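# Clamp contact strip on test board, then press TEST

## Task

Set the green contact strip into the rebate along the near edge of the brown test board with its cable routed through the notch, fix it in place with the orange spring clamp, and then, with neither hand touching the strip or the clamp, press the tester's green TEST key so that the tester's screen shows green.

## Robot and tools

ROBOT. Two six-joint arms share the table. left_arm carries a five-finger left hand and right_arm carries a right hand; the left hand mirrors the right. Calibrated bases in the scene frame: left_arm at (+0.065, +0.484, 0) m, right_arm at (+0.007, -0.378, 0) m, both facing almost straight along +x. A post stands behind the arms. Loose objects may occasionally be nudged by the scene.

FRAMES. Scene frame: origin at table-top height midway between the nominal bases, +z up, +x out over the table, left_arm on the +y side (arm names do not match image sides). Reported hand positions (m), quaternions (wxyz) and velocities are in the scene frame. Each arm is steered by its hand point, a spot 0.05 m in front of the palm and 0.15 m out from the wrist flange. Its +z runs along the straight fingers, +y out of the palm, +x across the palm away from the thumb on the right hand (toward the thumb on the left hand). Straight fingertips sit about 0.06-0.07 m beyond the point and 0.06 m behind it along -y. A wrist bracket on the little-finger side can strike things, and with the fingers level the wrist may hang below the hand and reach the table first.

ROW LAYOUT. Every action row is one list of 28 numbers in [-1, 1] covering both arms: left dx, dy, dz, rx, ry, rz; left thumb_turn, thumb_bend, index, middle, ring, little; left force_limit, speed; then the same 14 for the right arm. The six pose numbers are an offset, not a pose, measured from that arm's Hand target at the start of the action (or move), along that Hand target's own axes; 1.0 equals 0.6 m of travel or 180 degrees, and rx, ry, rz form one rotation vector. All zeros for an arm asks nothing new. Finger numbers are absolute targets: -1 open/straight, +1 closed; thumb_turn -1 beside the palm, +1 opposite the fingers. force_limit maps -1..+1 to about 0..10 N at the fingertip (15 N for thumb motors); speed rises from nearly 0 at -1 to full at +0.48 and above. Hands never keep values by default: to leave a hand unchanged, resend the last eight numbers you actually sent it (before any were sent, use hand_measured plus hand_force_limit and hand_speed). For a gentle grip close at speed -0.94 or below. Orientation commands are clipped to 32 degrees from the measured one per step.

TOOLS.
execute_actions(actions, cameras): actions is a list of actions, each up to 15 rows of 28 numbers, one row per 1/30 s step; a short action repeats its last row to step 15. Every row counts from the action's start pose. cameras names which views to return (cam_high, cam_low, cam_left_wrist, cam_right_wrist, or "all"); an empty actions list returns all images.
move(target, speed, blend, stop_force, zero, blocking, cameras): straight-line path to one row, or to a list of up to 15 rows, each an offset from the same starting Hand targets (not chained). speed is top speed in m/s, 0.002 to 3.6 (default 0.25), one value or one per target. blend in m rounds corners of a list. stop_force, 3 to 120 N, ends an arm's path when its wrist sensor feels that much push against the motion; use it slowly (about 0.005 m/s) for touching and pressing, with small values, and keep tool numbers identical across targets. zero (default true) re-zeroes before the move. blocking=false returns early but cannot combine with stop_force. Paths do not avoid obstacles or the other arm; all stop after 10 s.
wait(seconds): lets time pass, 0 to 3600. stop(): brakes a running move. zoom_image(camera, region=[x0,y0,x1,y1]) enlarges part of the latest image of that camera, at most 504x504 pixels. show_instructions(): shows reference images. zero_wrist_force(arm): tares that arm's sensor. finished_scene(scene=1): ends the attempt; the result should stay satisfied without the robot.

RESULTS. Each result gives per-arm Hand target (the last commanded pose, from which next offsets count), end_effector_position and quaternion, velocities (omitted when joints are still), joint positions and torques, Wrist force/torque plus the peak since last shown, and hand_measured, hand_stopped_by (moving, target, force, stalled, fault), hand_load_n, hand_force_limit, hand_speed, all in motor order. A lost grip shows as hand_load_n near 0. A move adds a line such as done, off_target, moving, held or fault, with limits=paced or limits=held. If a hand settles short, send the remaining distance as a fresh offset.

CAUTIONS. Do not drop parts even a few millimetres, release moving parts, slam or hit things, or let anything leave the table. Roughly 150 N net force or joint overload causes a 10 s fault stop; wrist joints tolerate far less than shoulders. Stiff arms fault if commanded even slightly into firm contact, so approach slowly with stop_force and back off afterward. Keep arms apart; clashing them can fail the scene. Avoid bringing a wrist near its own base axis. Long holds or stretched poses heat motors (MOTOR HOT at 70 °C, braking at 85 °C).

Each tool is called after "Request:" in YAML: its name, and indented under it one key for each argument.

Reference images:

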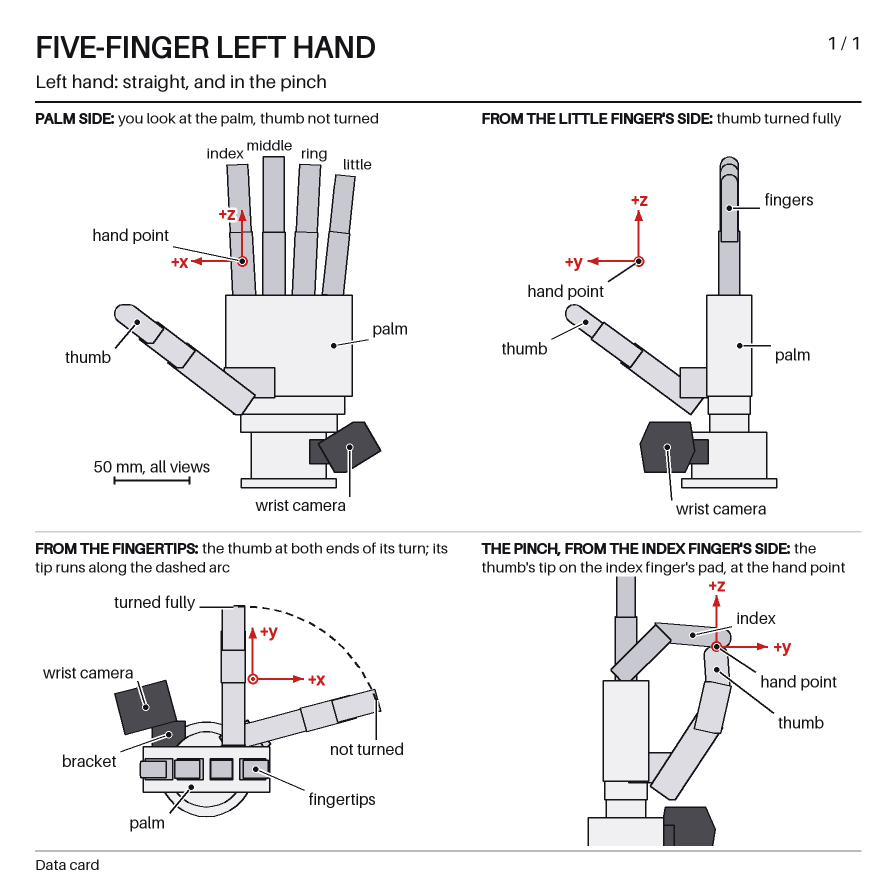

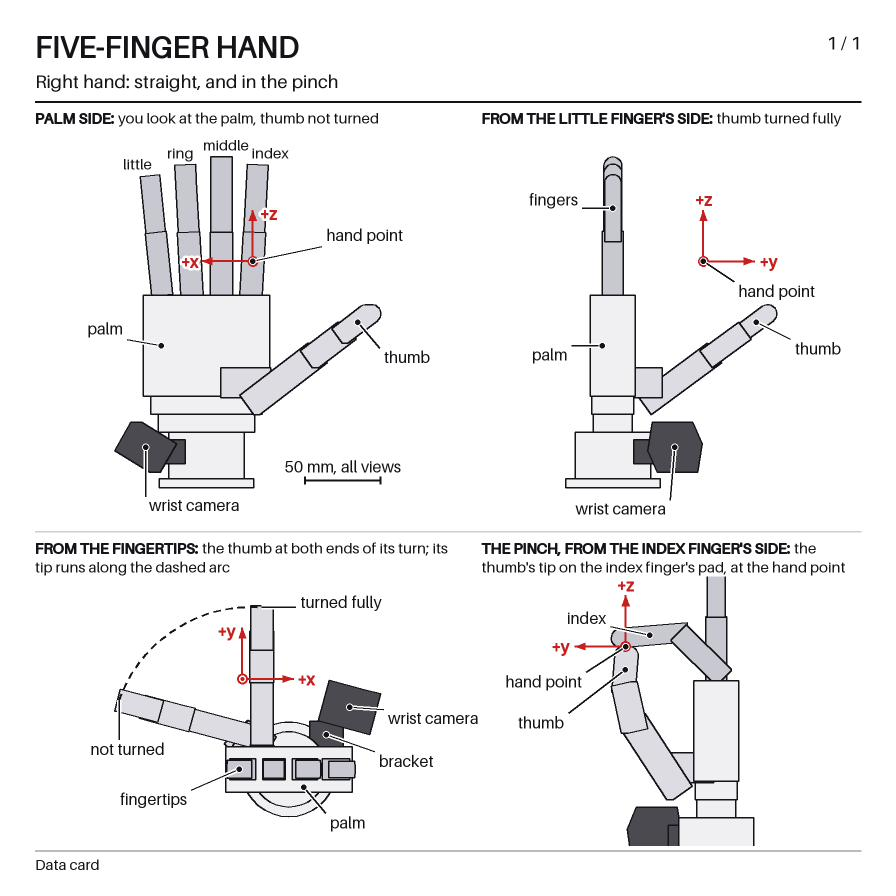

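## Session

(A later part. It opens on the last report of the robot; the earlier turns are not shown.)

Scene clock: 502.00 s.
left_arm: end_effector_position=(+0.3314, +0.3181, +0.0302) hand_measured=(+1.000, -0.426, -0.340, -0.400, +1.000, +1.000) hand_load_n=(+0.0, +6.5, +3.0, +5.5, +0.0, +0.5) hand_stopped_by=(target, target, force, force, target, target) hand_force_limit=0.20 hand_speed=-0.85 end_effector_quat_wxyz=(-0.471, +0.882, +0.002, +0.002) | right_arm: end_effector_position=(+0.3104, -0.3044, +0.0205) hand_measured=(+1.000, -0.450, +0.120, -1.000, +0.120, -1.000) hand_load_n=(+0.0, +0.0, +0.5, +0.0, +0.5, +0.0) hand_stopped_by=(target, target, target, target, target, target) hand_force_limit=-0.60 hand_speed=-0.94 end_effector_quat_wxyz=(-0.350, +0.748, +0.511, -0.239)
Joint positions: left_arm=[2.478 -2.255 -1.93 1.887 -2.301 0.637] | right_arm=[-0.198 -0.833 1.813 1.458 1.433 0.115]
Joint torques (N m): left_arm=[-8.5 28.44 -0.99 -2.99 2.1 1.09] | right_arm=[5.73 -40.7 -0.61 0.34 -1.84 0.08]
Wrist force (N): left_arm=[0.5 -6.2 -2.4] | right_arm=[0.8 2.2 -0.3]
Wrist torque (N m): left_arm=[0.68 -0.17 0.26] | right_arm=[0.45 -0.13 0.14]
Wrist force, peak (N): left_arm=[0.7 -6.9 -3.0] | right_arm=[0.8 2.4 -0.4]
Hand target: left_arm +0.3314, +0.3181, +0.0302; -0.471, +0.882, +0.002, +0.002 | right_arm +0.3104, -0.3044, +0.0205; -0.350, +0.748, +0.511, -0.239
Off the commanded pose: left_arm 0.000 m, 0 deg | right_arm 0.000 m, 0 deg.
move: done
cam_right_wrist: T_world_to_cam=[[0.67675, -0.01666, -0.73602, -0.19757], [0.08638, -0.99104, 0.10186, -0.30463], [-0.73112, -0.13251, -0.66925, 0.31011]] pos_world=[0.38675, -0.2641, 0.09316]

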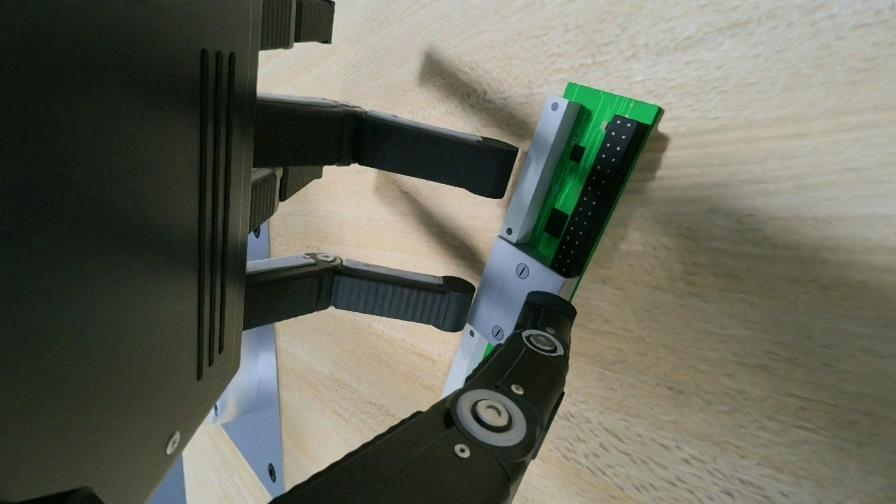

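Request:
move:
  target: [0,0,0,0,0,0,1,-0.42,-0.15,-0.25,1,1,0.2,-0.85,0,0,0,0,0,0,1,-0.35,0.3,-1,0.3,-1,-0.6,-0.94]
  cameras: ["cam_right_wrist"]

Scene clock: 506.03 s.
left_arm: end_effector_position=(+0.3314, +0.3181, +0.0302) hand_measured=(+1.000, -0.426, -0.340, -0.400, +1.000, +1.000) hand_load_n=(+0.0, +6.5, +3.0, +5.0, +0.0, +0.0) hand_stopped_by=(target, target, force, force, target, target) hand_force_limit=0.20 hand_speed=-0.85 end_effector_quat_wxyz=(-0.471, +0.882, +0.002, +0.002) | right_arm: end_effector_position=(+0.3104, -0.3044, +0.0205) hand_measured=(+1.000, -0.350, +0.300, -1.000, +0.300, -1.000) hand_load_n=(+0.0, +0.0, +0.0, +0.0, +0.0, +0.0) hand_stopped_by=(target, target, target, target, target, target) hand_force_limit=-0.60 hand_speed=-0.94 end_effector_quat_wxyz=(-0.350, +0.748, +0.511, -0.239)
Joint positions: left_arm=[2.478 -2.255 -1.93 1.887 -2.301 0.637] | right_arm=[-0.198 -0.833 1.813 1.458 1.433 0.115]
Joint torques (N m): left_arm=[-8.18 28.96 -0.59 -3.06 1.97 1.18] | right_arm=[5.67 -40.98 -1.48 1.11 -1.72 0.07]
Wrist force (N): left_arm=[0.7 -6.0 -2.0] | right_arm=[0.7 2.3 -0.2]
Wrist torque (N m): left_arm=[0.68 -0.20 0.27] | right_arm=[0.45 -0.11 0.13]
Wrist force, peak (N): left_arm=[0.5 -7.0 -3.2] | right_arm=[0.7 2.3 -0.4]
Hand target: left_arm +0.3314, +0.3181, +0.0302; -0.471, +0.882, +0.002, +0.002 | right_arm +0.3104, -0.3044, +0.0205; -0.350, +0.748, +0.511, -0.239
Off the commanded pose: left_arm 0.000 m, 0 deg | right_arm 0.000 m, 0 deg.
move: done
cam_right_wrist: T_world_to_cam=[[0.67676, -0.01674, -0.73601, -0.19759], [0.08633, -0.99104, 0.10191, -0.30462], [-0.73112, -0.13251, -0.66925, 0.31011]] pos_world=[0.38675, -0.2641, 0.09316]

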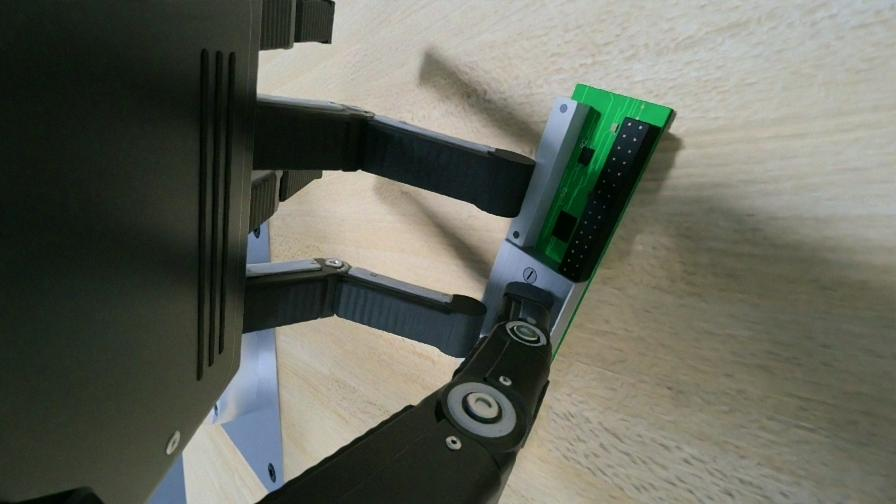

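Request:
move:
  target:
    - [0,0,0,0,0,0,1,-0.42,-0.15,-0.25,1,1,0.2,-0.85,0,-0.0128,-0.0107,0,0,0,1,-0.35,0.3,-1,0.3,-1,-0.6,-0.94]
    - [0,0,0,0,0,0,1,-0.42,-0.15,-0.25,1,1,0.2,-0.85,0,-0.0128,-0.0107,0.022,0,0,1,-0.76,-0.06,-1,-0.06,-1,0,-0.5]
  speed: 0.04
  cameras: ["cam_right_wrist"]

Scene clock: 529.53 s.
left_arm: end_effector_position=(+0.3314, +0.3181, +0.0302) hand_measured=(+1.000, -0.426, -0.340, -0.400, +1.000, +1.000) hand_load_n=(+0.0, +6.0, +3.0, +5.0, +0.0, +0.0) hand_stopped_by=(target, target, force, force, target, target) hand_force_limit=0.20 hand_speed=-0.85 end_effector_quat_wxyz=(-0.471, +0.882, +0.002, +0.002) | right_arm: end_effector_position=(+0.3104, -0.3044, +0.0305) hand_measured=(+1.000, -0.760, -0.060, -1.000, -0.060, -1.000) hand_load_n=(+0.0, +0.0, +0.0, +0.0, +0.0, -0.5) hand_stopped_by=(target, target, target, target, target, target) hand_force_limit=0.00 hand_speed=-0.50 end_effector_quat_wxyz=(-0.376, +0.735, +0.503, -0.256)
Joint positions: left_arm=[2.478 -2.255 -1.93 1.887 -2.301 0.637] | right_arm=[-0.203 -0.813 1.789 1.531 1.43 0.102]
Joint torques (N m): left_arm=[-8.42 28.92 -0.98 -3.16 2.27 1.13] | right_arm=[4.87 -41.53 0.19 0.02 0.51 0.45]
Wrist force (N): left_arm=[0.5 -6.9 -3.1] | right_arm=[0.9 2.1 -0.3]
Wrist torque (N m): left_arm=[0.66 -0.17 0.27] | right_arm=[0.43 -0.17 0.13]
Wrist force, peak (N): left_arm=[0.7 -7.2 -3.0] | right_arm=[0.8 2.6 0.0]
Hand target: left_arm +0.3314, +0.3181, +0.0302; -0.471, +0.882, +0.002, +0.002 | right_arm +0.3104, -0.3044, +0.0305; -0.376, +0.735, +0.503, -0.256
Off the commanded pose: left_arm 0.000 m, 0 deg | right_arm 0.000 m, 0 deg.
move: done
cam_right_wrist: T_world_to_cam=[[0.62797, 0.00239, -0.77823, -0.16799], [0.09192, -0.99322, 0.07113, -0.30708], [-0.77279, -0.11621, -0.62394, 0.33337]] pos_world=[0.39134, -0.26586, 0.09911]

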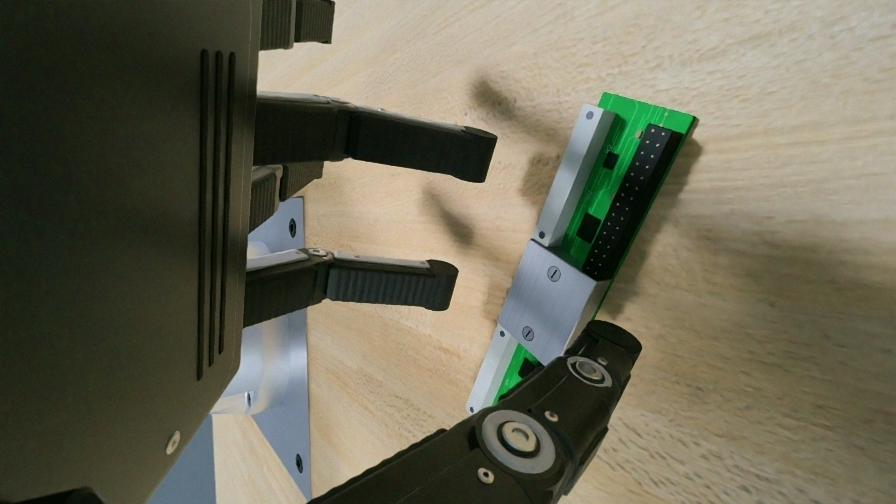

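Request:
zoom_image:
  camera: "cam_right_wrist"
  region: [440, 230, 700, 480]

Scaled by 1.938 from the camera's image (finer frame: 1280x720).

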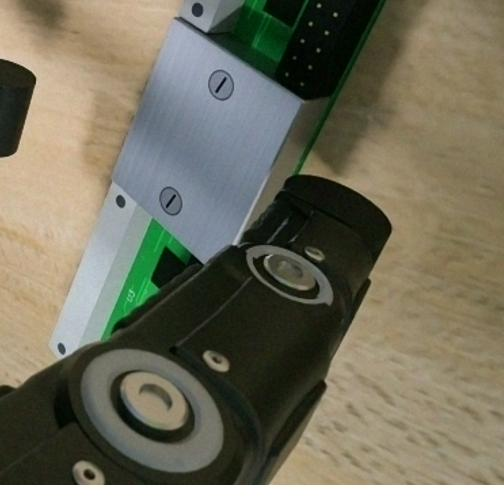

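Request:
move:
  target: [0,0,0,0,0,0,1,-0.42,-0.15,-0.25,1,1,0.2,-0.85,0.0038,0.0183,0.0087,0,0,0,1,-0.76,-0.06,-1,-0.06,-1,0,-0.5]
  speed: 0.008
  stop_force: 3
  cameras: ["cam_right_wrist"]

Scene clock: 555.53 s.
left_arm: end_effector_position=(+0.3314, +0.3181, +0.0302) hand_measured=(+1.000, -0.426, -0.340, -0.400, +1.000, +1.000) hand_load_n=(+0.0, +6.5, +3.0, +5.0, +0.0, +0.0) hand_stopped_by=(target, target, force, force, target, target) hand_force_limit=0.20 hand_speed=-0.85 end_effector_quat_wxyz=(-0.471, +0.882, +0.002, +0.002) | right_arm: end_effector_position=(+0.3133, -0.3030, +0.0186) hand_measured=(+1.000, -0.760, -0.060, -1.000, -0.060, -1.000) hand_load_n=(+0.0, +0.0, +0.0, +0.0, +0.0, +0.0) hand_stopped_by=(target, target, target, target, target, target) hand_force_limit=0.00 hand_speed=-0.50 end_effector_quat_wxyz=(-0.376, +0.735, +0.503, -0.256)
Joint positions: left_arm=[2.478 -2.255 -1.93 1.887 -2.301 0.637] | right_arm=[-0.199 -0.784 1.778 1.514 1.427 0.104]
Joint torques (N m): left_arm=[-8.57 28.71 -0.76 -3.13 2.36 1.52] | right_arm=[-0.83 -42.24 -1.49 5.34 -0.88 0.28]
Wrist force (N): left_arm=[0.8 -6.7 -2.9] | right_arm=[0.7 2.2 -0.5]
Wrist torque (N m): left_arm=[0.68 -0.21 0.28] | right_arm=[0.46 -0.12 0.04]
Wrist force, peak (N): left_arm=[0.8 -7.1 -3.0] | right_arm=[0.8 2.5 -0.3]
Hand target: left_arm +0.3314, +0.3181, +0.0302; -0.471, +0.882, +0.002, +0.002 | right_arm +0.3133, -0.3030, +0.0186; -0.376, +0.735, +0.503, -0.256
Off the commanded pose: left_arm 0.000 m, 0 deg | right_arm 0.000 m, 0 deg.
move: done
cam_right_wrist: T_world_to_cam=[[0.62798, 0.00231, -0.77822, -0.17917], [0.09195, -0.99321, 0.07125, -0.30522], [-0.77278, -0.11631, -0.62393, 0.32824]] pos_world=[0.39424, -0.26456, 0.08711]

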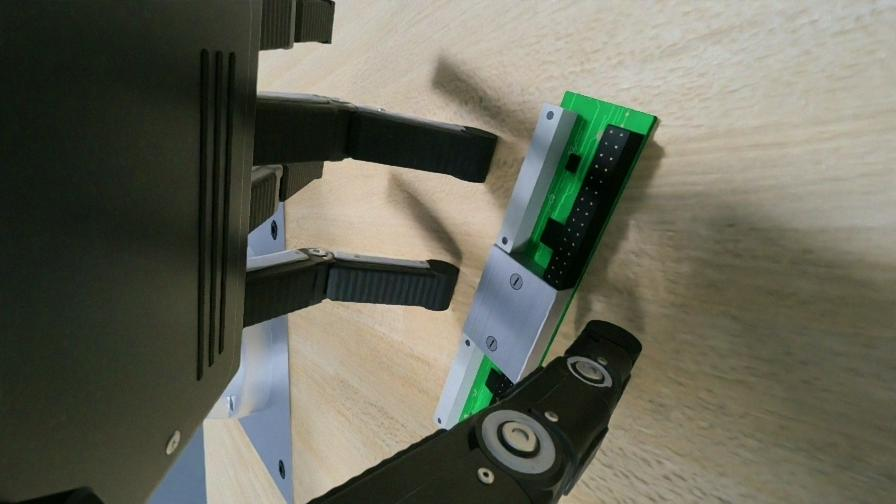

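Request:
move:
  target: [0,0,0,0,0,0,1,-0.42,-0.15,-0.25,1,1,0.2,-0.85,0,0,0,0,0,0,1,-0.62,0.02,-1,0.02,-1,-0.6,-0.9]

Request:
move:
  target: [0,0,0,0,0,0,1,-0.42,-0.15,-0.25,1,1,0.2,-0.85,0,0.0027,0.00195,0,0,0,1,-0.62,0.02,-1,0.02,-1,-0.6,-0.9]
  speed: 0.006
  stop_force: 3
  cameras: ["cam_right_wrist"]

Scene clock: 567.53 s.
left_arm: end_effector_position=(+0.3314, +0.3181, +0.0302) hand_measured=(+1.000, -0.426, -0.340, -0.400, +1.000, +1.000) hand_load_n=(+0.0, +6.5, +3.0, +5.0, +0.0, +0.0) hand_stopped_by=(target, target, force, force, target, target) hand_force_limit=0.20 hand_speed=-0.85 end_effector_quat_wxyz=(-0.471, +0.882, +0.002, +0.002) | right_arm: end_effector_position=(+0.3133, -0.3030, +0.0186) hand_measured=(+1.000, -0.620, +0.020, -1.000, +0.020, -1.000) hand_load_n=(+0.0, +0.0, +0.0, +0.0, +0.0, +0.0) hand_stopped_by=(target, target, target, target, target, target) hand_force_limit=-0.60 hand_speed=-0.90 end_effector_quat_wxyz=(-0.376, +0.735, +0.503, -0.256)
Joint positions: left_arm=[2.478 -2.255 -1.93 1.887 -2.301 0.637] | right_arm=[-0.199 -0.784 1.778 1.514 1.427 0.104]
Joint torques (N m): left_arm=[-8.88 28.95 -1.3 -2.98 2.51 1.63] | right_arm=[-4.76 -42.2 -0.85 4.97 1.3 -0.27]
Wrist force (N): left_arm=[0.7 -6.8 -2.8] | right_arm=[0.8 2.1 -0.6]
Wrist torque (N m): left_arm=[0.65 -0.19 0.27] | right_arm=[0.45 -0.12 0.04]
Wrist force, peak (N): left_arm=[0.8 -7.1 -2.9] | right_arm=[0.8 2.6 -0.6]
Hand target: left_arm +0.3314, +0.3181, +0.0302; -0.471, +0.882, +0.002, +0.002 | right_arm +0.3133, -0.3030, +0.0186; -0.376, +0.735, +0.503, -0.256
Off the commanded pose: left_arm 0.000 m, 0 deg | right_arm 0.000 m, 0 deg.
move: done

Scene clock: 568.97 s.
left_arm: end_effector_position=(+0.3314, +0.3181, +0.0302) hand_measured=(+1.000, -0.426, -0.340, -0.400, +1.000, +1.000) hand_load_n=(+0.0, +6.5, +3.0, +5.5, +0.0, +0.0) hand_stopped_by=(target, target, force, force, target, target) hand_force_limit=0.20 hand_speed=-0.85 end_effector_quat_wxyz=(-0.471, +0.882, +0.002, +0.002) | right_arm: end_effector_position=(+0.3133, -0.3030, +0.0171) hand_measured=(+1.000, -0.620, +0.020, -1.000, +0.020, -1.000) hand_load_n=(+0.0, +0.0, +0.0, +0.0, +0.0, +0.0) hand_stopped_by=(target, target, target, target, target, target) hand_force_limit=-0.60 hand_speed=-0.90 end_effector_quat_wxyz=(-0.376, +0.735, +0.503, -0.256)
Joint positions: left_arm=[2.478 -2.255 -1.93 1.887 -2.301 0.637] | right_arm=[-0.199 -0.781 1.778 1.511 1.427 0.104]
Joint torques (N m): left_arm=[-8.26 28.64 -1.28 -2.97 2.29 1.39] | right_arm=[-4.45 -41.79 0.14 4.95 1.36 -0.24]
Wrist force (N): left_arm=[0.8 -5.9 -2.2] | right_arm=[0.4 0.5 -2.3]
Wrist torque (N m): left_arm=[0.70 -0.22 0.28] | right_arm=[0.33 -0.05 -0.01]
Wrist force, peak (N): left_arm=[0.8 -6.8 -3.0] | right_arm=[0.0 -3.2 -5.8]
Hand target: left_arm +0.3314, +0.3181, +0.0302; -0.471, +0.882, +0.002, +0.002 | right_arm +0.3133, -0.3030, +0.0171; -0.376, +0.735, +0.503, -0.256
Off the commanded pose: left_arm 0.000 m, 0 deg | right_arm 0.000 m, 0 deg.
move: contact (right_arm)
cam_right_wrist: T_world_to_cam=[[0.62792, 0.00238, -0.77828, -0.18023], [0.09193, -0.99322, 0.07113, -0.30509], [-0.77283, -0.11621, -0.62388, 0.32727]] pos_world=[0.39414, -0.26456, 0.08561]

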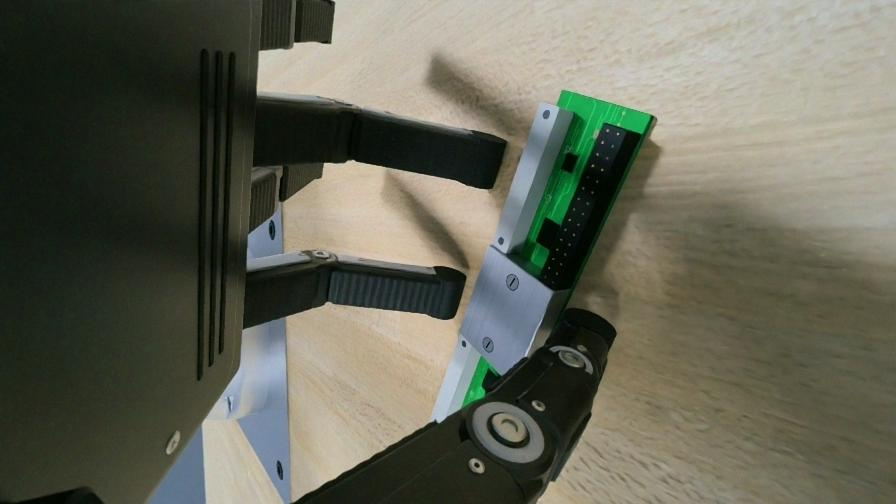

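Request:
move:
  target: [0,0,0,0,0,0,1,-0.42,-0.15,-0.25,1,1,0.2,-0.85,0,0,0,0,0,0,1,-0.56,0.18,-1,0.18,-1,-0.6,-0.94]
  cameras: ["cam_right_wrist"]

Scene clock: 573.07 s.
left_arm: end_effector_position=(+0.3314, +0.3181, +0.0302) hand_measured=(+1.000, -0.426, -0.340, -0.400, +1.000, +1.000) hand_load_n=(+0.0, +6.5, +3.0, +5.0, +0.0, +0.0) hand_stopped_by=(target, target, force, force, target, target) hand_force_limit=0.20 hand_speed=-0.85 end_effector_quat_wxyz=(-0.471, +0.882, +0.002, +0.002) | right_arm: end_effector_position=(+0.3133, -0.3030, +0.0171) hand_measured=(+1.000, -0.562, +0.166, -1.000, +0.172, -1.000) hand_load_n=(+0.0, +2.5, +2.0, +0.0, +2.0, +0.0) hand_stopped_by=(target, target, force, target, force, target) hand_force_limit=-0.60 hand_speed=-0.94 end_effector_quat_wxyz=(-0.376, +0.735, +0.503, -0.256)
Joint positions: left_arm=[2.478 -2.255 -1.93 1.887 -2.301 0.637] | right_arm=[-0.199 -0.781 1.778 1.511 1.427 0.104]
Joint torques (N m): left_arm=[-8.43 28.93 -1.71 -2.97 2.31 1.53] | right_arm=[-4.91 -40.95 -1.65 4.83 1.36 -0.25]
Wrist force (N): left_arm=[0.6 -6.5 -2.5] | right_arm=[0.9 -0.3 -1.8]
Wrist torque (N m): left_arm=[0.65 -0.19 0.27] | right_arm=[0.26 -0.12 0.00]
Wrist force, peak (N): left_arm=[0.8 -7.0 -3.3] | right_arm=[0.2 -0.2 -3.4]
Hand target: left_arm +0.3314, +0.3181, +0.0302; -0.471, +0.882, +0.002, +0.002 | right_arm +0.3133, -0.3030, +0.0171; -0.376, +0.735, +0.503, -0.256
Off the commanded pose: left_arm 0.000 m, 0 deg | right_arm 0.000 m, 0 deg.
move: done
cam_right_wrist: T_world_to_cam=[[0.62787, 0.00237, -0.77832, -0.18021], [0.09192, -0.99322, 0.07113, -0.30509], [-0.77287, -0.11621, -0.62383, 0.32729]] pos_world=[0.39414, -0.26456, 0.08561]

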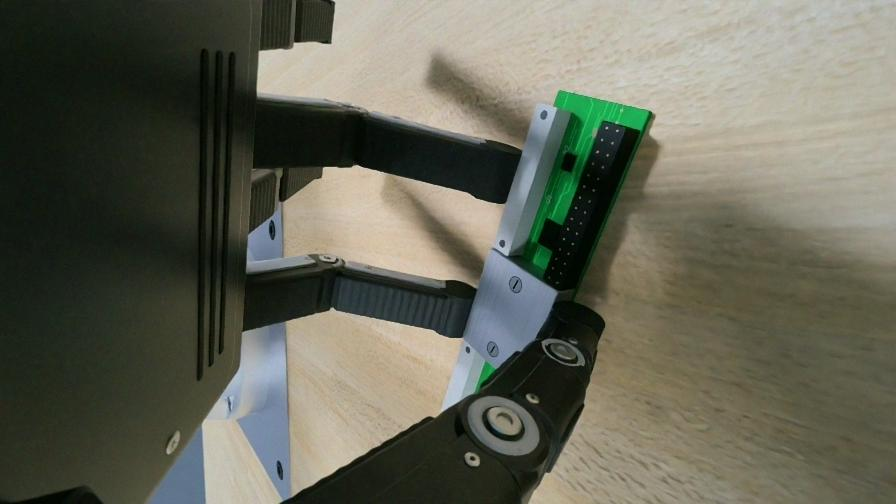

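Request:
move:
  target: [0,0,0,0,0,0,1,-0.42,-0.15,-0.25,1,1,0.2,-0.85,0,0,0,0,0,0,1,-0.5,0.26,-1,0.26,-1,-0.25,-0.94]
  cameras: ["cam_right_wrist"]

Scene clock: 576.10 s.
left_arm: end_effector_position=(+0.3314, +0.3181, +0.0302) hand_measured=(+1.000, -0.426, -0.340, -0.400, +1.000, +1.000) hand_load_n=(-0.5, +6.5, +3.0, +5.0, +0.0, +0.0) hand_stopped_by=(target, target, force, force, target, target) hand_force_limit=0.20 hand_speed=-0.85 end_effector_quat_wxyz=(-0.471, +0.882, +0.002, +0.002) | right_arm: end_effector_position=(+0.3133, -0.3030, +0.0171) hand_measured=(+1.000, -0.558, +0.176, -1.000, +0.182, -1.000) hand_load_n=(+0.0, +5.5, +4.5, +0.0, +4.0, +0.0) hand_stopped_by=(target, force, force, target, force, target) hand_force_limit=-0.25 hand_speed=-0.94 end_effector_quat_wxyz=(-0.376, +0.735, +0.503, -0.256)
Joint positions: left_arm=[2.478 -2.255 -1.93 1.887 -2.301 0.637] | right_arm=[-0.199 -0.781 1.778 1.511 1.427 0.104]
Joint torques (N m): left_arm=[-8.79 28.44 -1.02 -3.05 2.48 1.55] | right_arm=[-4.49 -40.89 -6.74 3.77 1.31 -0.21]
Wrist force (N): left_arm=[0.9 -6.7 -3.0] | right_arm=[0.8 -2.6 -3.0]
Wrist torque (N m): left_arm=[0.69 -0.22 0.28] | right_arm=[0.15 -0.09 -0.01]
Wrist force, peak (N): left_arm=[0.6 -7.0 -3.1] | right_arm=[0.6 -2.6 -3.2]
Hand target: left_arm +0.3314, +0.3181, +0.0302; -0.471, +0.882, +0.002, +0.002 | right_arm +0.3133, -0.3030, +0.0171; -0.376, +0.735, +0.503, -0.256
Off the commanded pose: left_arm 0.000 m, 0 deg | right_arm 0.000 m, 0 deg.
move: done
cam_right_wrist: T_world_to_cam=[[0.62787, 0.00237, -0.77832, -0.18021], [0.09192, -0.99322, 0.07113, -0.30509], [-0.77287, -0.11621, -0.62383, 0.32729]] pos_world=[0.39414, -0.26456, 0.08561]

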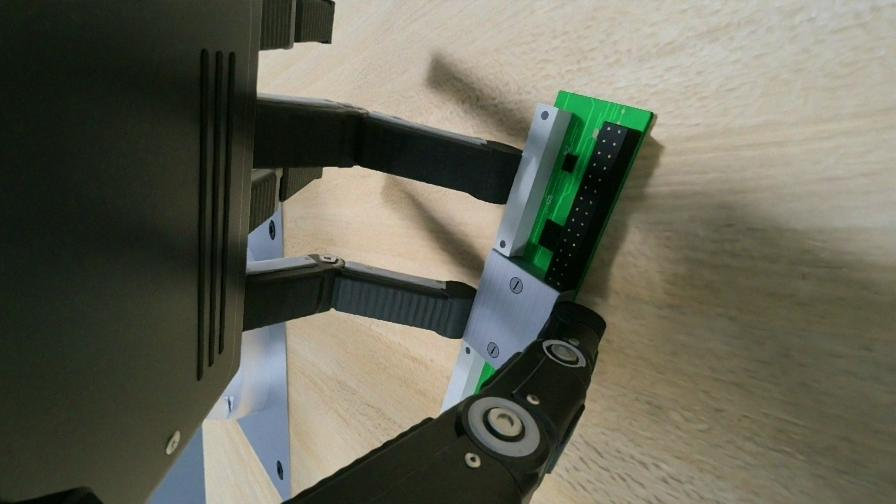

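Request:
move:
  target: [0,0,0,0,0,0,1,-0.42,-0.15,-0.25,1,1,0.2,-0.85,0,-0.0135,-0.0098,0,0,0,1,-0.5,0.26,-1,0.26,-1,-0.25,-0.94]
  speed: 0.02
  cameras: ["cam_right_wrist","cam_low"]

Request:
zoom_image:
  camera: "cam_low"
  region: [180, 130, 320, 260]

Scene clock: 579.47 s.
left_arm: end_effector_position=(+0.3314, +0.3181, +0.0302) hand_measured=(+1.000, -0.426, -0.340, -0.400, +1.000, +1.000) hand_load_n=(+0.0, +6.5, +3.0, +5.5, +0.0, +0.0) hand_stopped_by=(target, target, force, force, target, target) hand_force_limit=0.20 hand_speed=-0.85 end_effector_quat_wxyz=(-0.471, +0.882, +0.002, +0.002) | right_arm: end_effector_position=(+0.3133, -0.3030, +0.0272) hand_measured=(+1.000, -0.558, +0.176, -1.000, +0.182, -1.000) hand_load_n=(+0.0, +6.0, +4.5, +0.0, +2.0, +0.0) hand_stopped_by=(target, force, force, target, force, target) hand_force_limit=-0.25 hand_speed=-0.94 end_effector_quat_wxyz=(-0.376, +0.735, +0.503, -0.256)
Joint positions: left_arm=[2.478 -2.255 -1.93 1.887 -2.301 0.637] | right_arm=[-0.199 -0.802 1.779 1.53 1.427 0.104]
Joint torques (N m): left_arm=[-8.23 29.32 -1.43 -3.09 2.27 1.65] | right_arm=[-4.79 -27.73 -2.15 1.03 1.44 -0.33]
Wrist force (N): left_arm=[1.0 -6.7 -3.1] | right_arm=[0.8 2.2 -0.3]
Wrist torque (N m): left_arm=[0.69 -0.25 0.29] | right_arm=[0.42 -0.14 0.04]
Wrist force, peak (N): left_arm=[0.9 -6.9 -3.3] | right_arm=[0.9 -2.6 -3.3]
Hand target: left_arm +0.3314, +0.3181, +0.0302; -0.471, +0.882, +0.002, +0.002 | right_arm +0.3133, -0.3030, +0.0271; -0.376, +0.735, +0.503, -0.256
Off the commanded pose: left_arm 0.000 m, 0 deg | right_arm 0.000 m, 0 deg.
move: done
cam_right_wrist: T_world_to_cam=[[0.62776, 0.00236, -0.77841, -0.1723], [0.09192, -0.99322, 0.07112, -0.3058], [-0.77296, -0.1162, -0.62372, 0.33361]] pos_world=[0.39414, -0.26456, 0.09571]
Images, in order (width x height): cam_low 896x504, cam_right_wrist 896x504.

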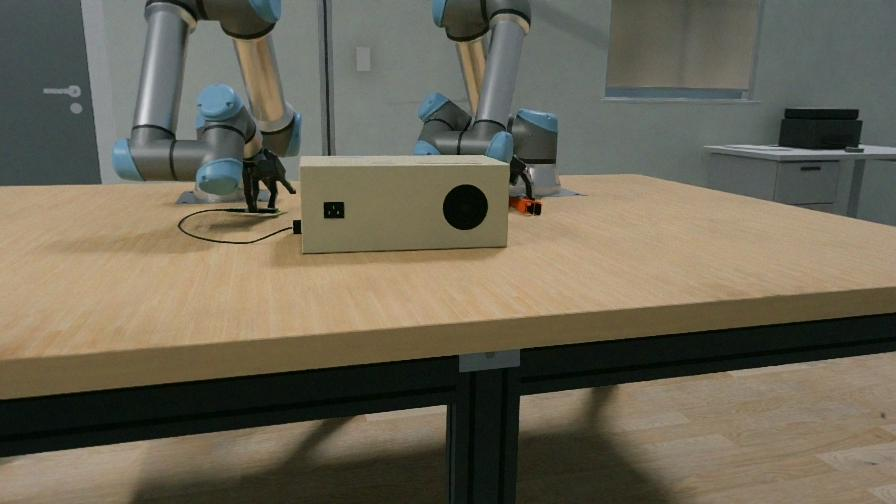

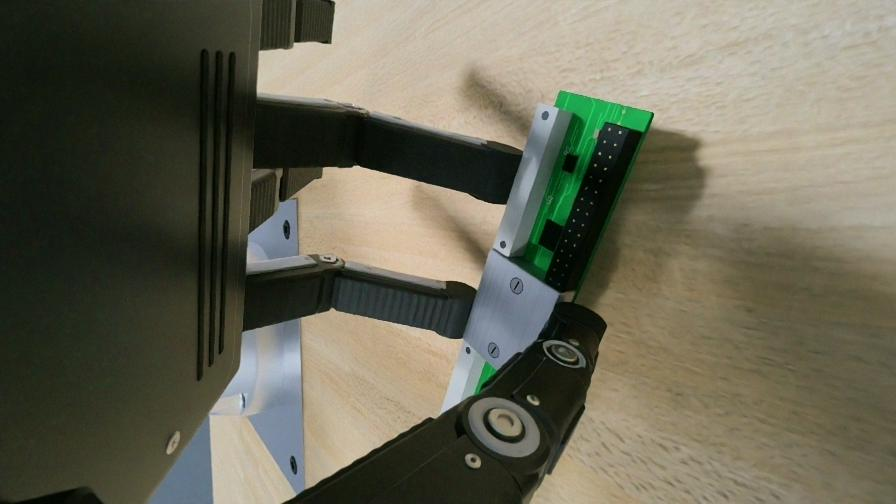

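Scaled by 3.600 from the camera's image (finer frame: 1280x720).

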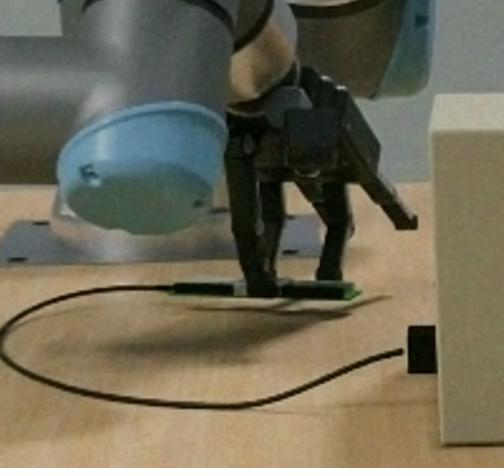

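Request:
move:
  target:
    - [0,0,0,0,0,0,1,-0.42,-0.15,-0.25,1,1,0.2,-0.85,0.0004,-0.162,-0.1173,0,0,0,1,-0.5,0.26,-1,0.26,-1,-0.25,-0.94]
    - [0,0,0,0,0,0,1,-0.42,-0.15,-0.25,1,1,0.2,-0.85,0.3453,-0.3235,0.1068,0.0001,-0.0585,-0.0423,1,-0.5,0.26,-1,0.26,-1,-0.25,-0.94]
  speed: 0.1
  blend: 0.02
  cameras: ["all"]

Scene clock: 618.70 s.
left_arm: end_effector_position=(+0.3314, +0.3181, +0.0302) hand_measured=(+1.000, -0.426, -0.340, -0.400, +1.000, +1.000) hand_load_n=(+0.0, +6.5, +3.0, +5.0, +0.0, +0.0) hand_stopped_by=(target, target, force, force, target, target) hand_force_limit=0.20 hand_speed=-0.85 end_effector_quat_wxyz=(-0.471, +0.882, +0.002, +0.002) | right_arm: end_effector_position=(+0.2341, -0.0499, +0.1468) hand_measured=(+1.000, -0.558, +0.176, -1.000, +0.182, -1.000) hand_load_n=(+0.0, +6.5, +4.5, +0.0, +2.0, +0.0) hand_stopped_by=(target, force, force, target, force, target) hand_force_limit=-0.25 hand_speed=-0.94 end_effector_quat_wxyz=(-0.344, +0.674, +0.583, -0.297)
Joint positions: left_arm=[2.478 -2.255 -1.93 1.887 -2.301 0.637] | right_arm=[0.436 -0.931 1.577 1.78 1.106 0.37]
Joint torques (N m): left_arm=[-8.1 28.93 -1.4 -2.97 2.3 1.92] | right_arm=[3.51 -41.62 -8.95 -0.31 1.49 -1.58]
Wrist force (N): left_arm=[0.7 -6.0 -2.2] | right_arm=[0.7 2.5 -0.2]
Wrist torque (N m): left_arm=[0.68 -0.23 0.28] | right_arm=[0.44 -0.13 0.01]
Wrist force, peak (N): left_arm=[0.8 -7.1 -3.2] | right_arm=[0.8 3.4 0.3]
Hand target: left_arm +0.3314, +0.3181, +0.0302; -0.471, +0.882, +0.002, +0.002 | right_arm +0.2341, -0.0499, +0.1468; -0.344, +0.674, +0.583, -0.297
Off the commanded pose: left_arm 0.000 m, 0 deg | right_arm 0.000 m, 0 deg.
move: done
cam_left_wrist: T_world_to_cam=[[0.30279, 0.52828, 0.79325, -0.28582], [0.86545, -0.50099, 0.00329, -0.11347], [0.39915, 0.68551, -0.60889, -0.22321]] pos_world=[0.27384, 0.24716, 0.09119]
cam_right_wrist: T_world_to_cam=[[0.611, 0.14329, -0.77856, -0.01914], [0.31284, -0.94713, 0.0712, -0.10508], [-0.7272, -0.28706, -0.62352, 0.35722]] pos_world=[0.30434, 0.00576, 0.21531]

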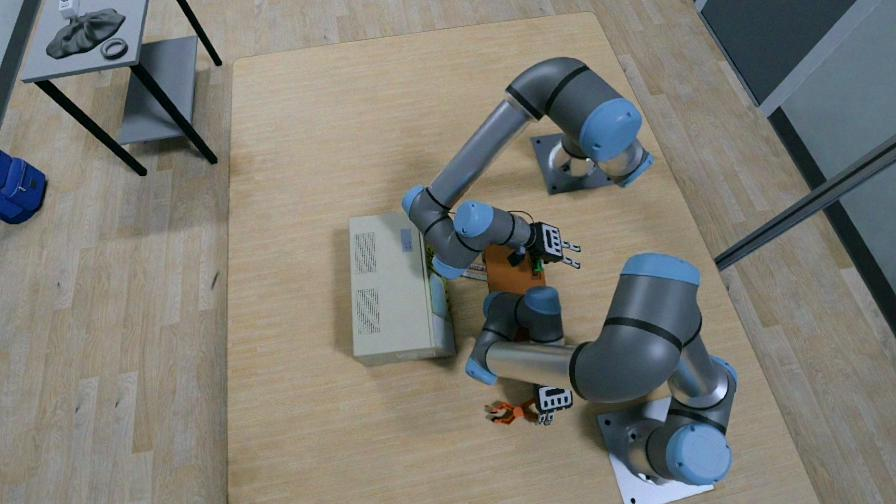

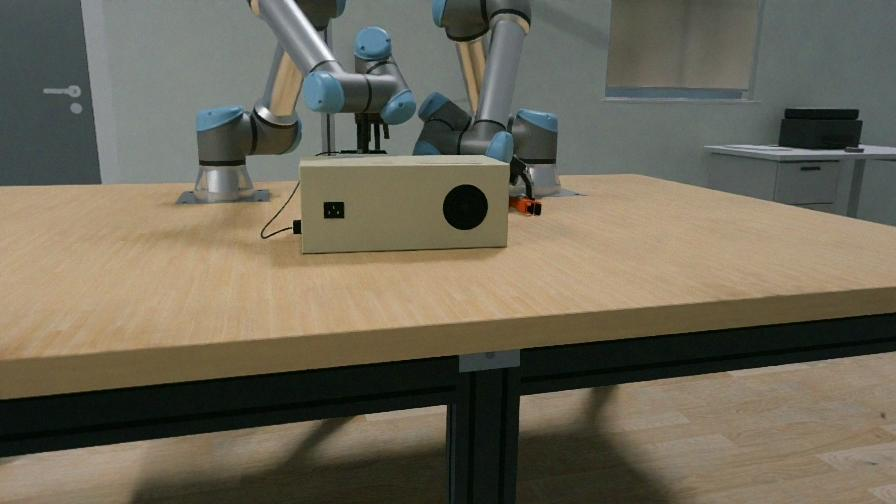

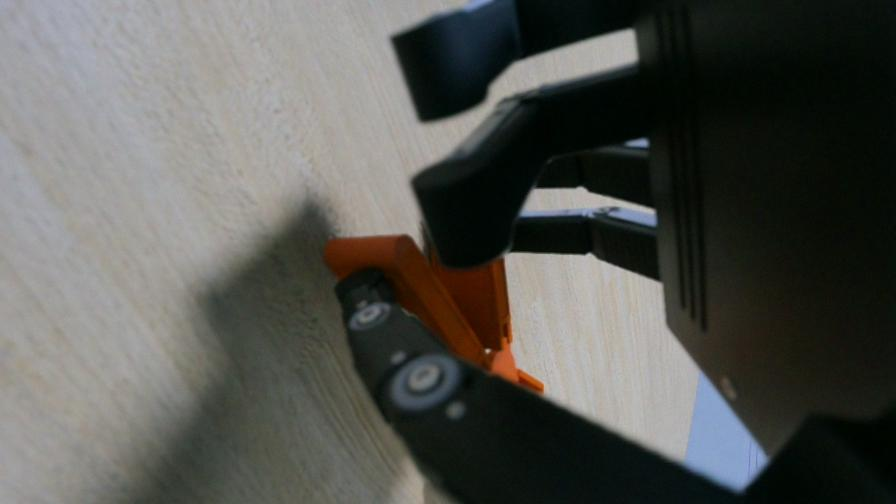

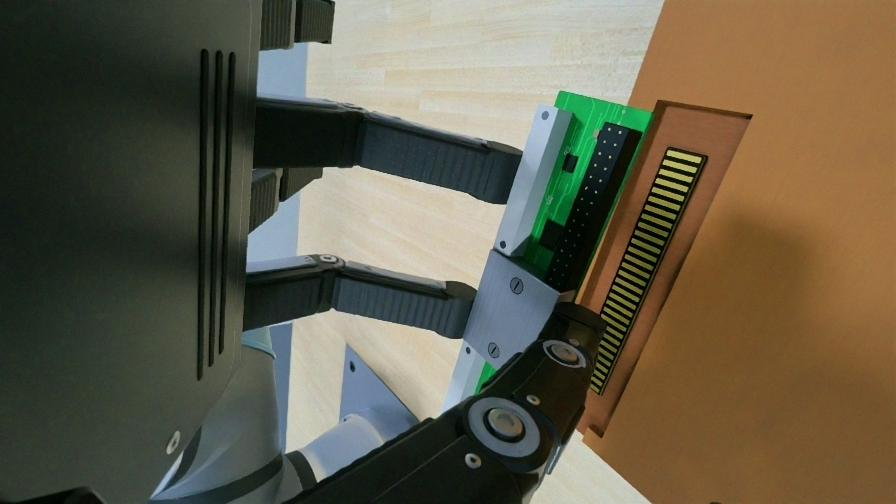

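Request:
zoom_image:
  camera: "cam_right_wrist"
  region: [540, 280, 700, 460]

Request:
zoom_image:
  camera: "cam_right_wrist"
  region: [520, 70, 780, 300]

Scaled by 2.800 from the camera's image (finer frame: 1280x720).

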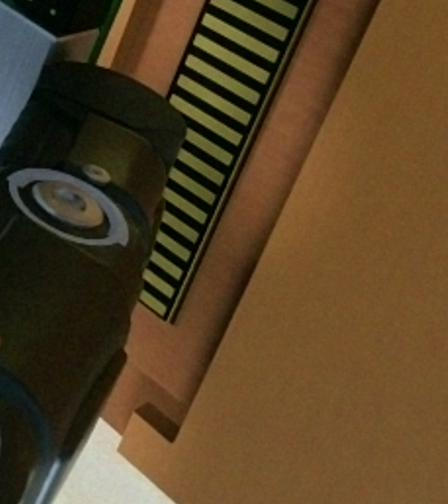

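Scaled by 1.938 from the camera's image (finer frame: 1280x720).

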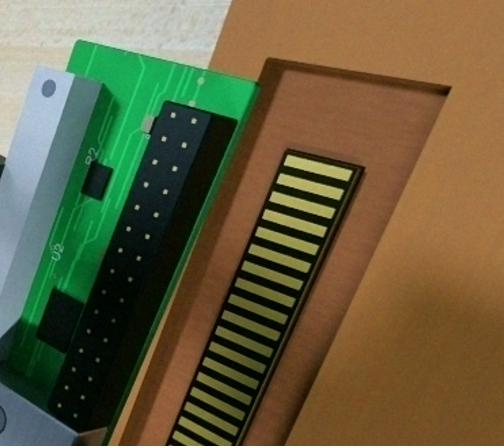

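Request:
move:
  target: [0,0,0,0,0,0,1,-0.42,-0.15,-0.25,1,1,0.2,-0.85,0.006,0.0608,0.042,0,0,0,1,-0.5,0.26,-1,0.26,-1,-0.25,-0.94]
  speed: 0.05
  stop_force: 5
  cameras: ["cam_right_wrist","cam_high"]

Request:
zoom_image:
  camera: "cam_right_wrist"
  region: [420, 40, 720, 340]

Scene clock: 643.53 s.
left_arm: end_effector_position=(+0.3314, +0.3181, +0.0302) hand_measured=(+1.000, -0.426, -0.340, -0.400, +1.000, +1.000) hand_load_n=(-0.5, +6.5, +3.0, +5.0, +0.0, +0.0) hand_stopped_by=(target, target, force, force, target, target) hand_force_limit=0.20 hand_speed=-0.85 end_effector_quat_wxyz=(-0.471, +0.882, +0.002, +0.002) | right_arm: end_effector_position=(+0.2355, -0.0464, +0.1025) hand_measured=(+1.000, -0.558, +0.176, -1.000, +0.182, -1.000) hand_load_n=(+0.0, +6.0, +4.5, +0.0, +2.5, +0.0) hand_stopped_by=(target, force, force, target, force, target) hand_force_limit=-0.25 hand_speed=-0.94 end_effector_quat_wxyz=(-0.344, +0.674, +0.583, -0.297)
Joint positions: left_arm=[2.478 -2.255 -1.93 1.887 -2.301 0.637] | right_arm=[0.441 -0.859 1.587 1.696 1.103 0.374]
Joint torques (N m): left_arm=[-7.87 28.3 -1.07 -3.06 2.51 1.94] | right_arm=[-4.41 -43.77 -20.17 5.46 -0.55 -0.29]
Wrist force (N): left_arm=[0.4 -5.9 -2.1] | right_arm=[0.7 1.7 -0.5]
Wrist torque (N m): left_arm=[0.68 -0.18 0.26] | right_arm=[0.34 -0.12 -0.03]
Wrist force, peak (N): left_arm=[0.8 -7.1 -3.2] | right_arm=[0.9 2.8 -0.2]
Hand target: left_arm +0.3314, +0.3181, +0.0302; -0.471, +0.882, +0.002, +0.002 | right_arm +0.2356, -0.0464, +0.1025; -0.344, +0.674, +0.583, -0.297
Off the commanded pose: left_arm 0.000 m, 0 deg | right_arm 0.000 m, 0 deg.
move: done
cam_right_wrist: T_world_to_cam=[[0.61107, 0.14338, -0.77848, -0.05502], [0.31296, -0.94709, 0.07122, -0.0991], [-0.72708, -0.28716, -0.62361, 0.3316]] pos_world=[0.30574, 0.00926, 0.17101]
Images, in order (width x height): cam_high 896x504, cam_right_wrist 896x504.

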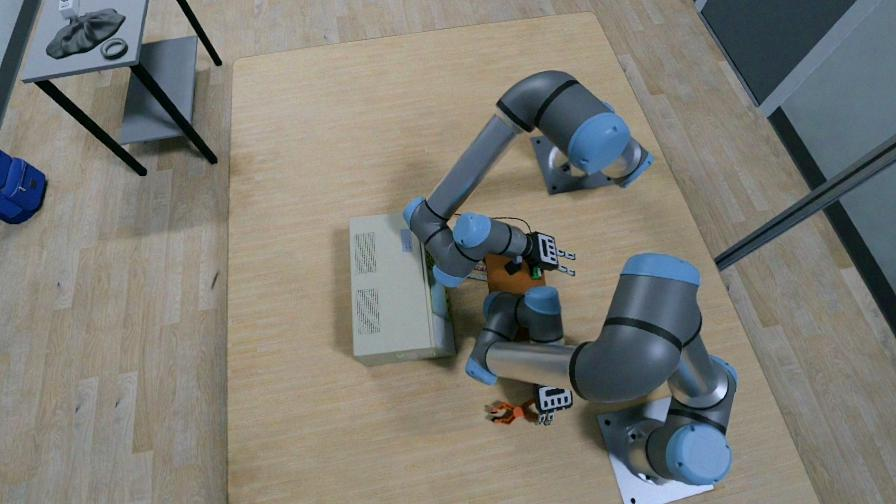

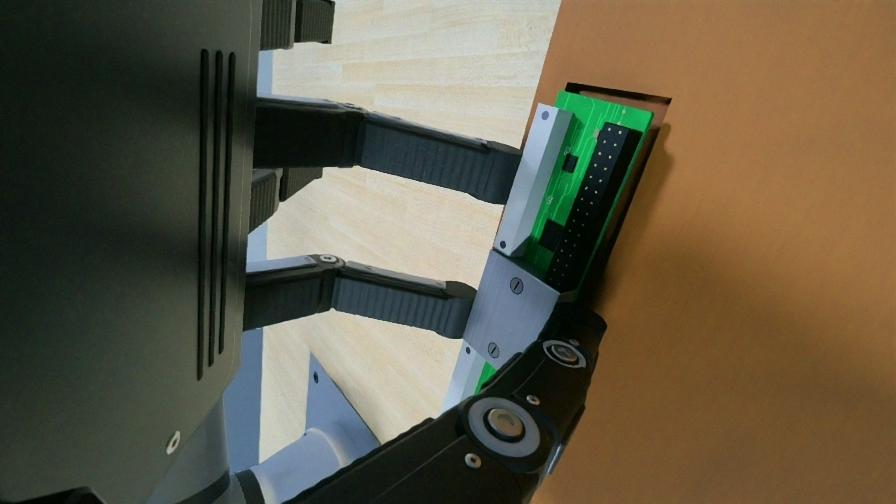

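Scaled by 1.680 from the camera's image (finer frame: 1280x720).

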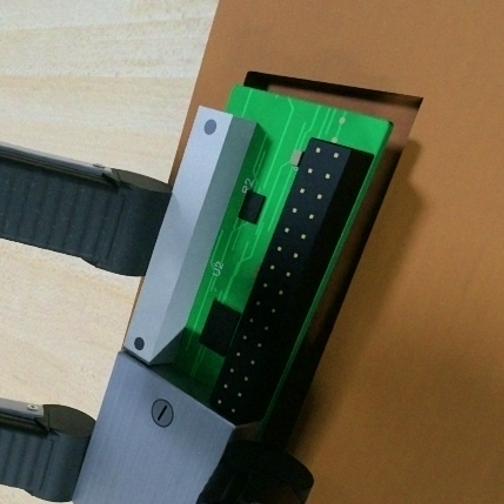

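Request:
move:
  target: [0,0,0,0,0,0,1,-0.42,-0.15,-0.25,1,1,0.2,-0.85,0.0013,0.005,0.0045,0,-0.0117,-0.0085,1,-0.5,0.26,-1,0.26,-1,-0.25,-0.94]
  speed: 0.03
  cameras: ["cam_right_wrist"]

Request:
zoom_image:
  camera: "cam_right_wrist"
  region: [420, 40, 720, 340]

Scene clock: 683.47 s.
left_arm: end_effector_position=(+0.3314, +0.3181, +0.0302) hand_measured=(+1.000, -0.426, -0.340, -0.400, +1.000, +1.000) hand_load_n=(+0.0, +6.5, +3.0, +5.5, +0.0, +0.0) hand_stopped_by=(target, target, force, force, target, target) hand_force_limit=0.20 hand_speed=-0.85 end_effector_quat_wxyz=(-0.471, +0.882, +0.002, +0.002) | right_arm: end_effector_position=(+0.2353, -0.0456, +0.0984) hand_measured=(+1.000, -0.558, +0.176, -1.000, +0.182, -1.000) hand_load_n=(+0.0, +6.5, +4.0, -0.5, +1.5, +0.0) hand_stopped_by=(target, force, force, target, force, target) hand_force_limit=-0.25 hand_speed=-0.94 end_effector_quat_wxyz=(-0.337, +0.660, +0.598, -0.305)
Joint positions: left_arm=[2.478 -2.255 -1.93 1.887 -2.301 0.637] | right_arm=[0.457 -0.843 1.573 1.704 1.125 0.352]
Joint torques (N m): left_arm=[-8 29.28 -1.14 -3.03 2.33 2.03] | right_arm=[-4.21 -41.98 -12.62 4.27 -0.86 0.01]
Wrist force (N): left_arm=[0.6 -6.1 -2.3] | right_arm=[0.4 1.1 -1.5]
Wrist torque (N m): left_arm=[0.68 -0.20 0.28] | right_arm=[0.37 -0.09 0.04]
Wrist force, peak (N): left_arm=[0.6 -7.1 -3.2] | right_arm=[1.0 2.4 -0.6]
Hand target: left_arm +0.3314, +0.3181, +0.0302; -0.471, +0.882, +0.002, +0.002 | right_arm +0.2353, -0.0456, +0.0985; -0.337, +0.660, +0.598, -0.305
Off the commanded pose: left_arm 0.000 m, 0 deg | right_arm 0.000 m, 0 deg.
move: done
cam_right_wrist: T_world_to_cam=[[0.60392, 0.17141, -0.7784, -0.05521], [0.35612, -0.93173, 0.07112, -0.10729], [-0.71307, -0.32015, -0.62373, 0.32427]] pos_world=[0.30278, 0.01332, 0.16691]

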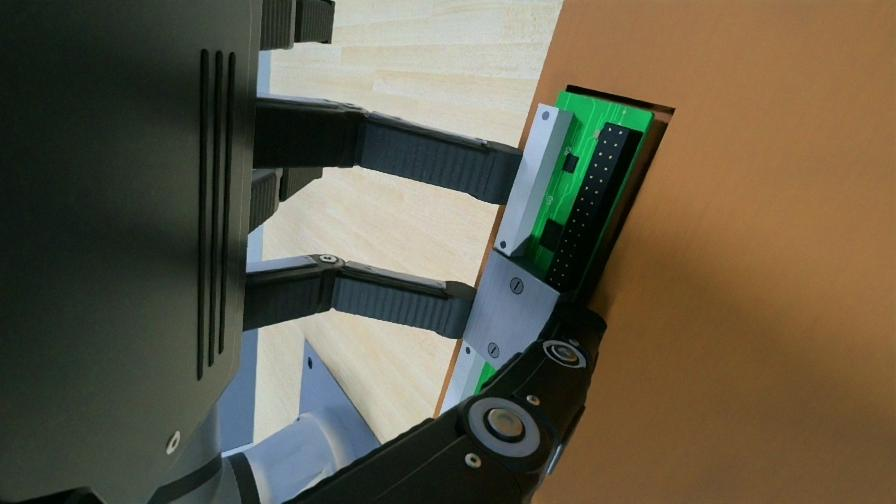

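Scaled by 1.680 from the camera's image (finer frame: 1280x720).

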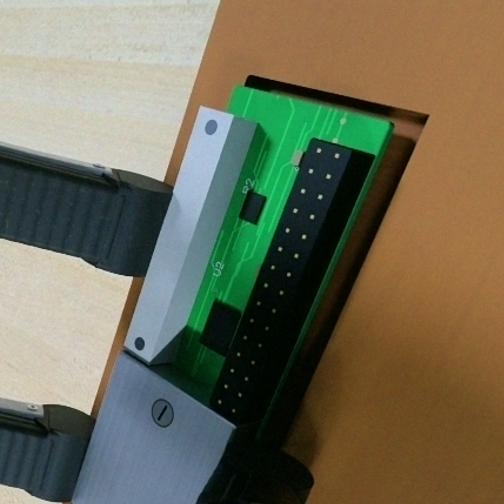

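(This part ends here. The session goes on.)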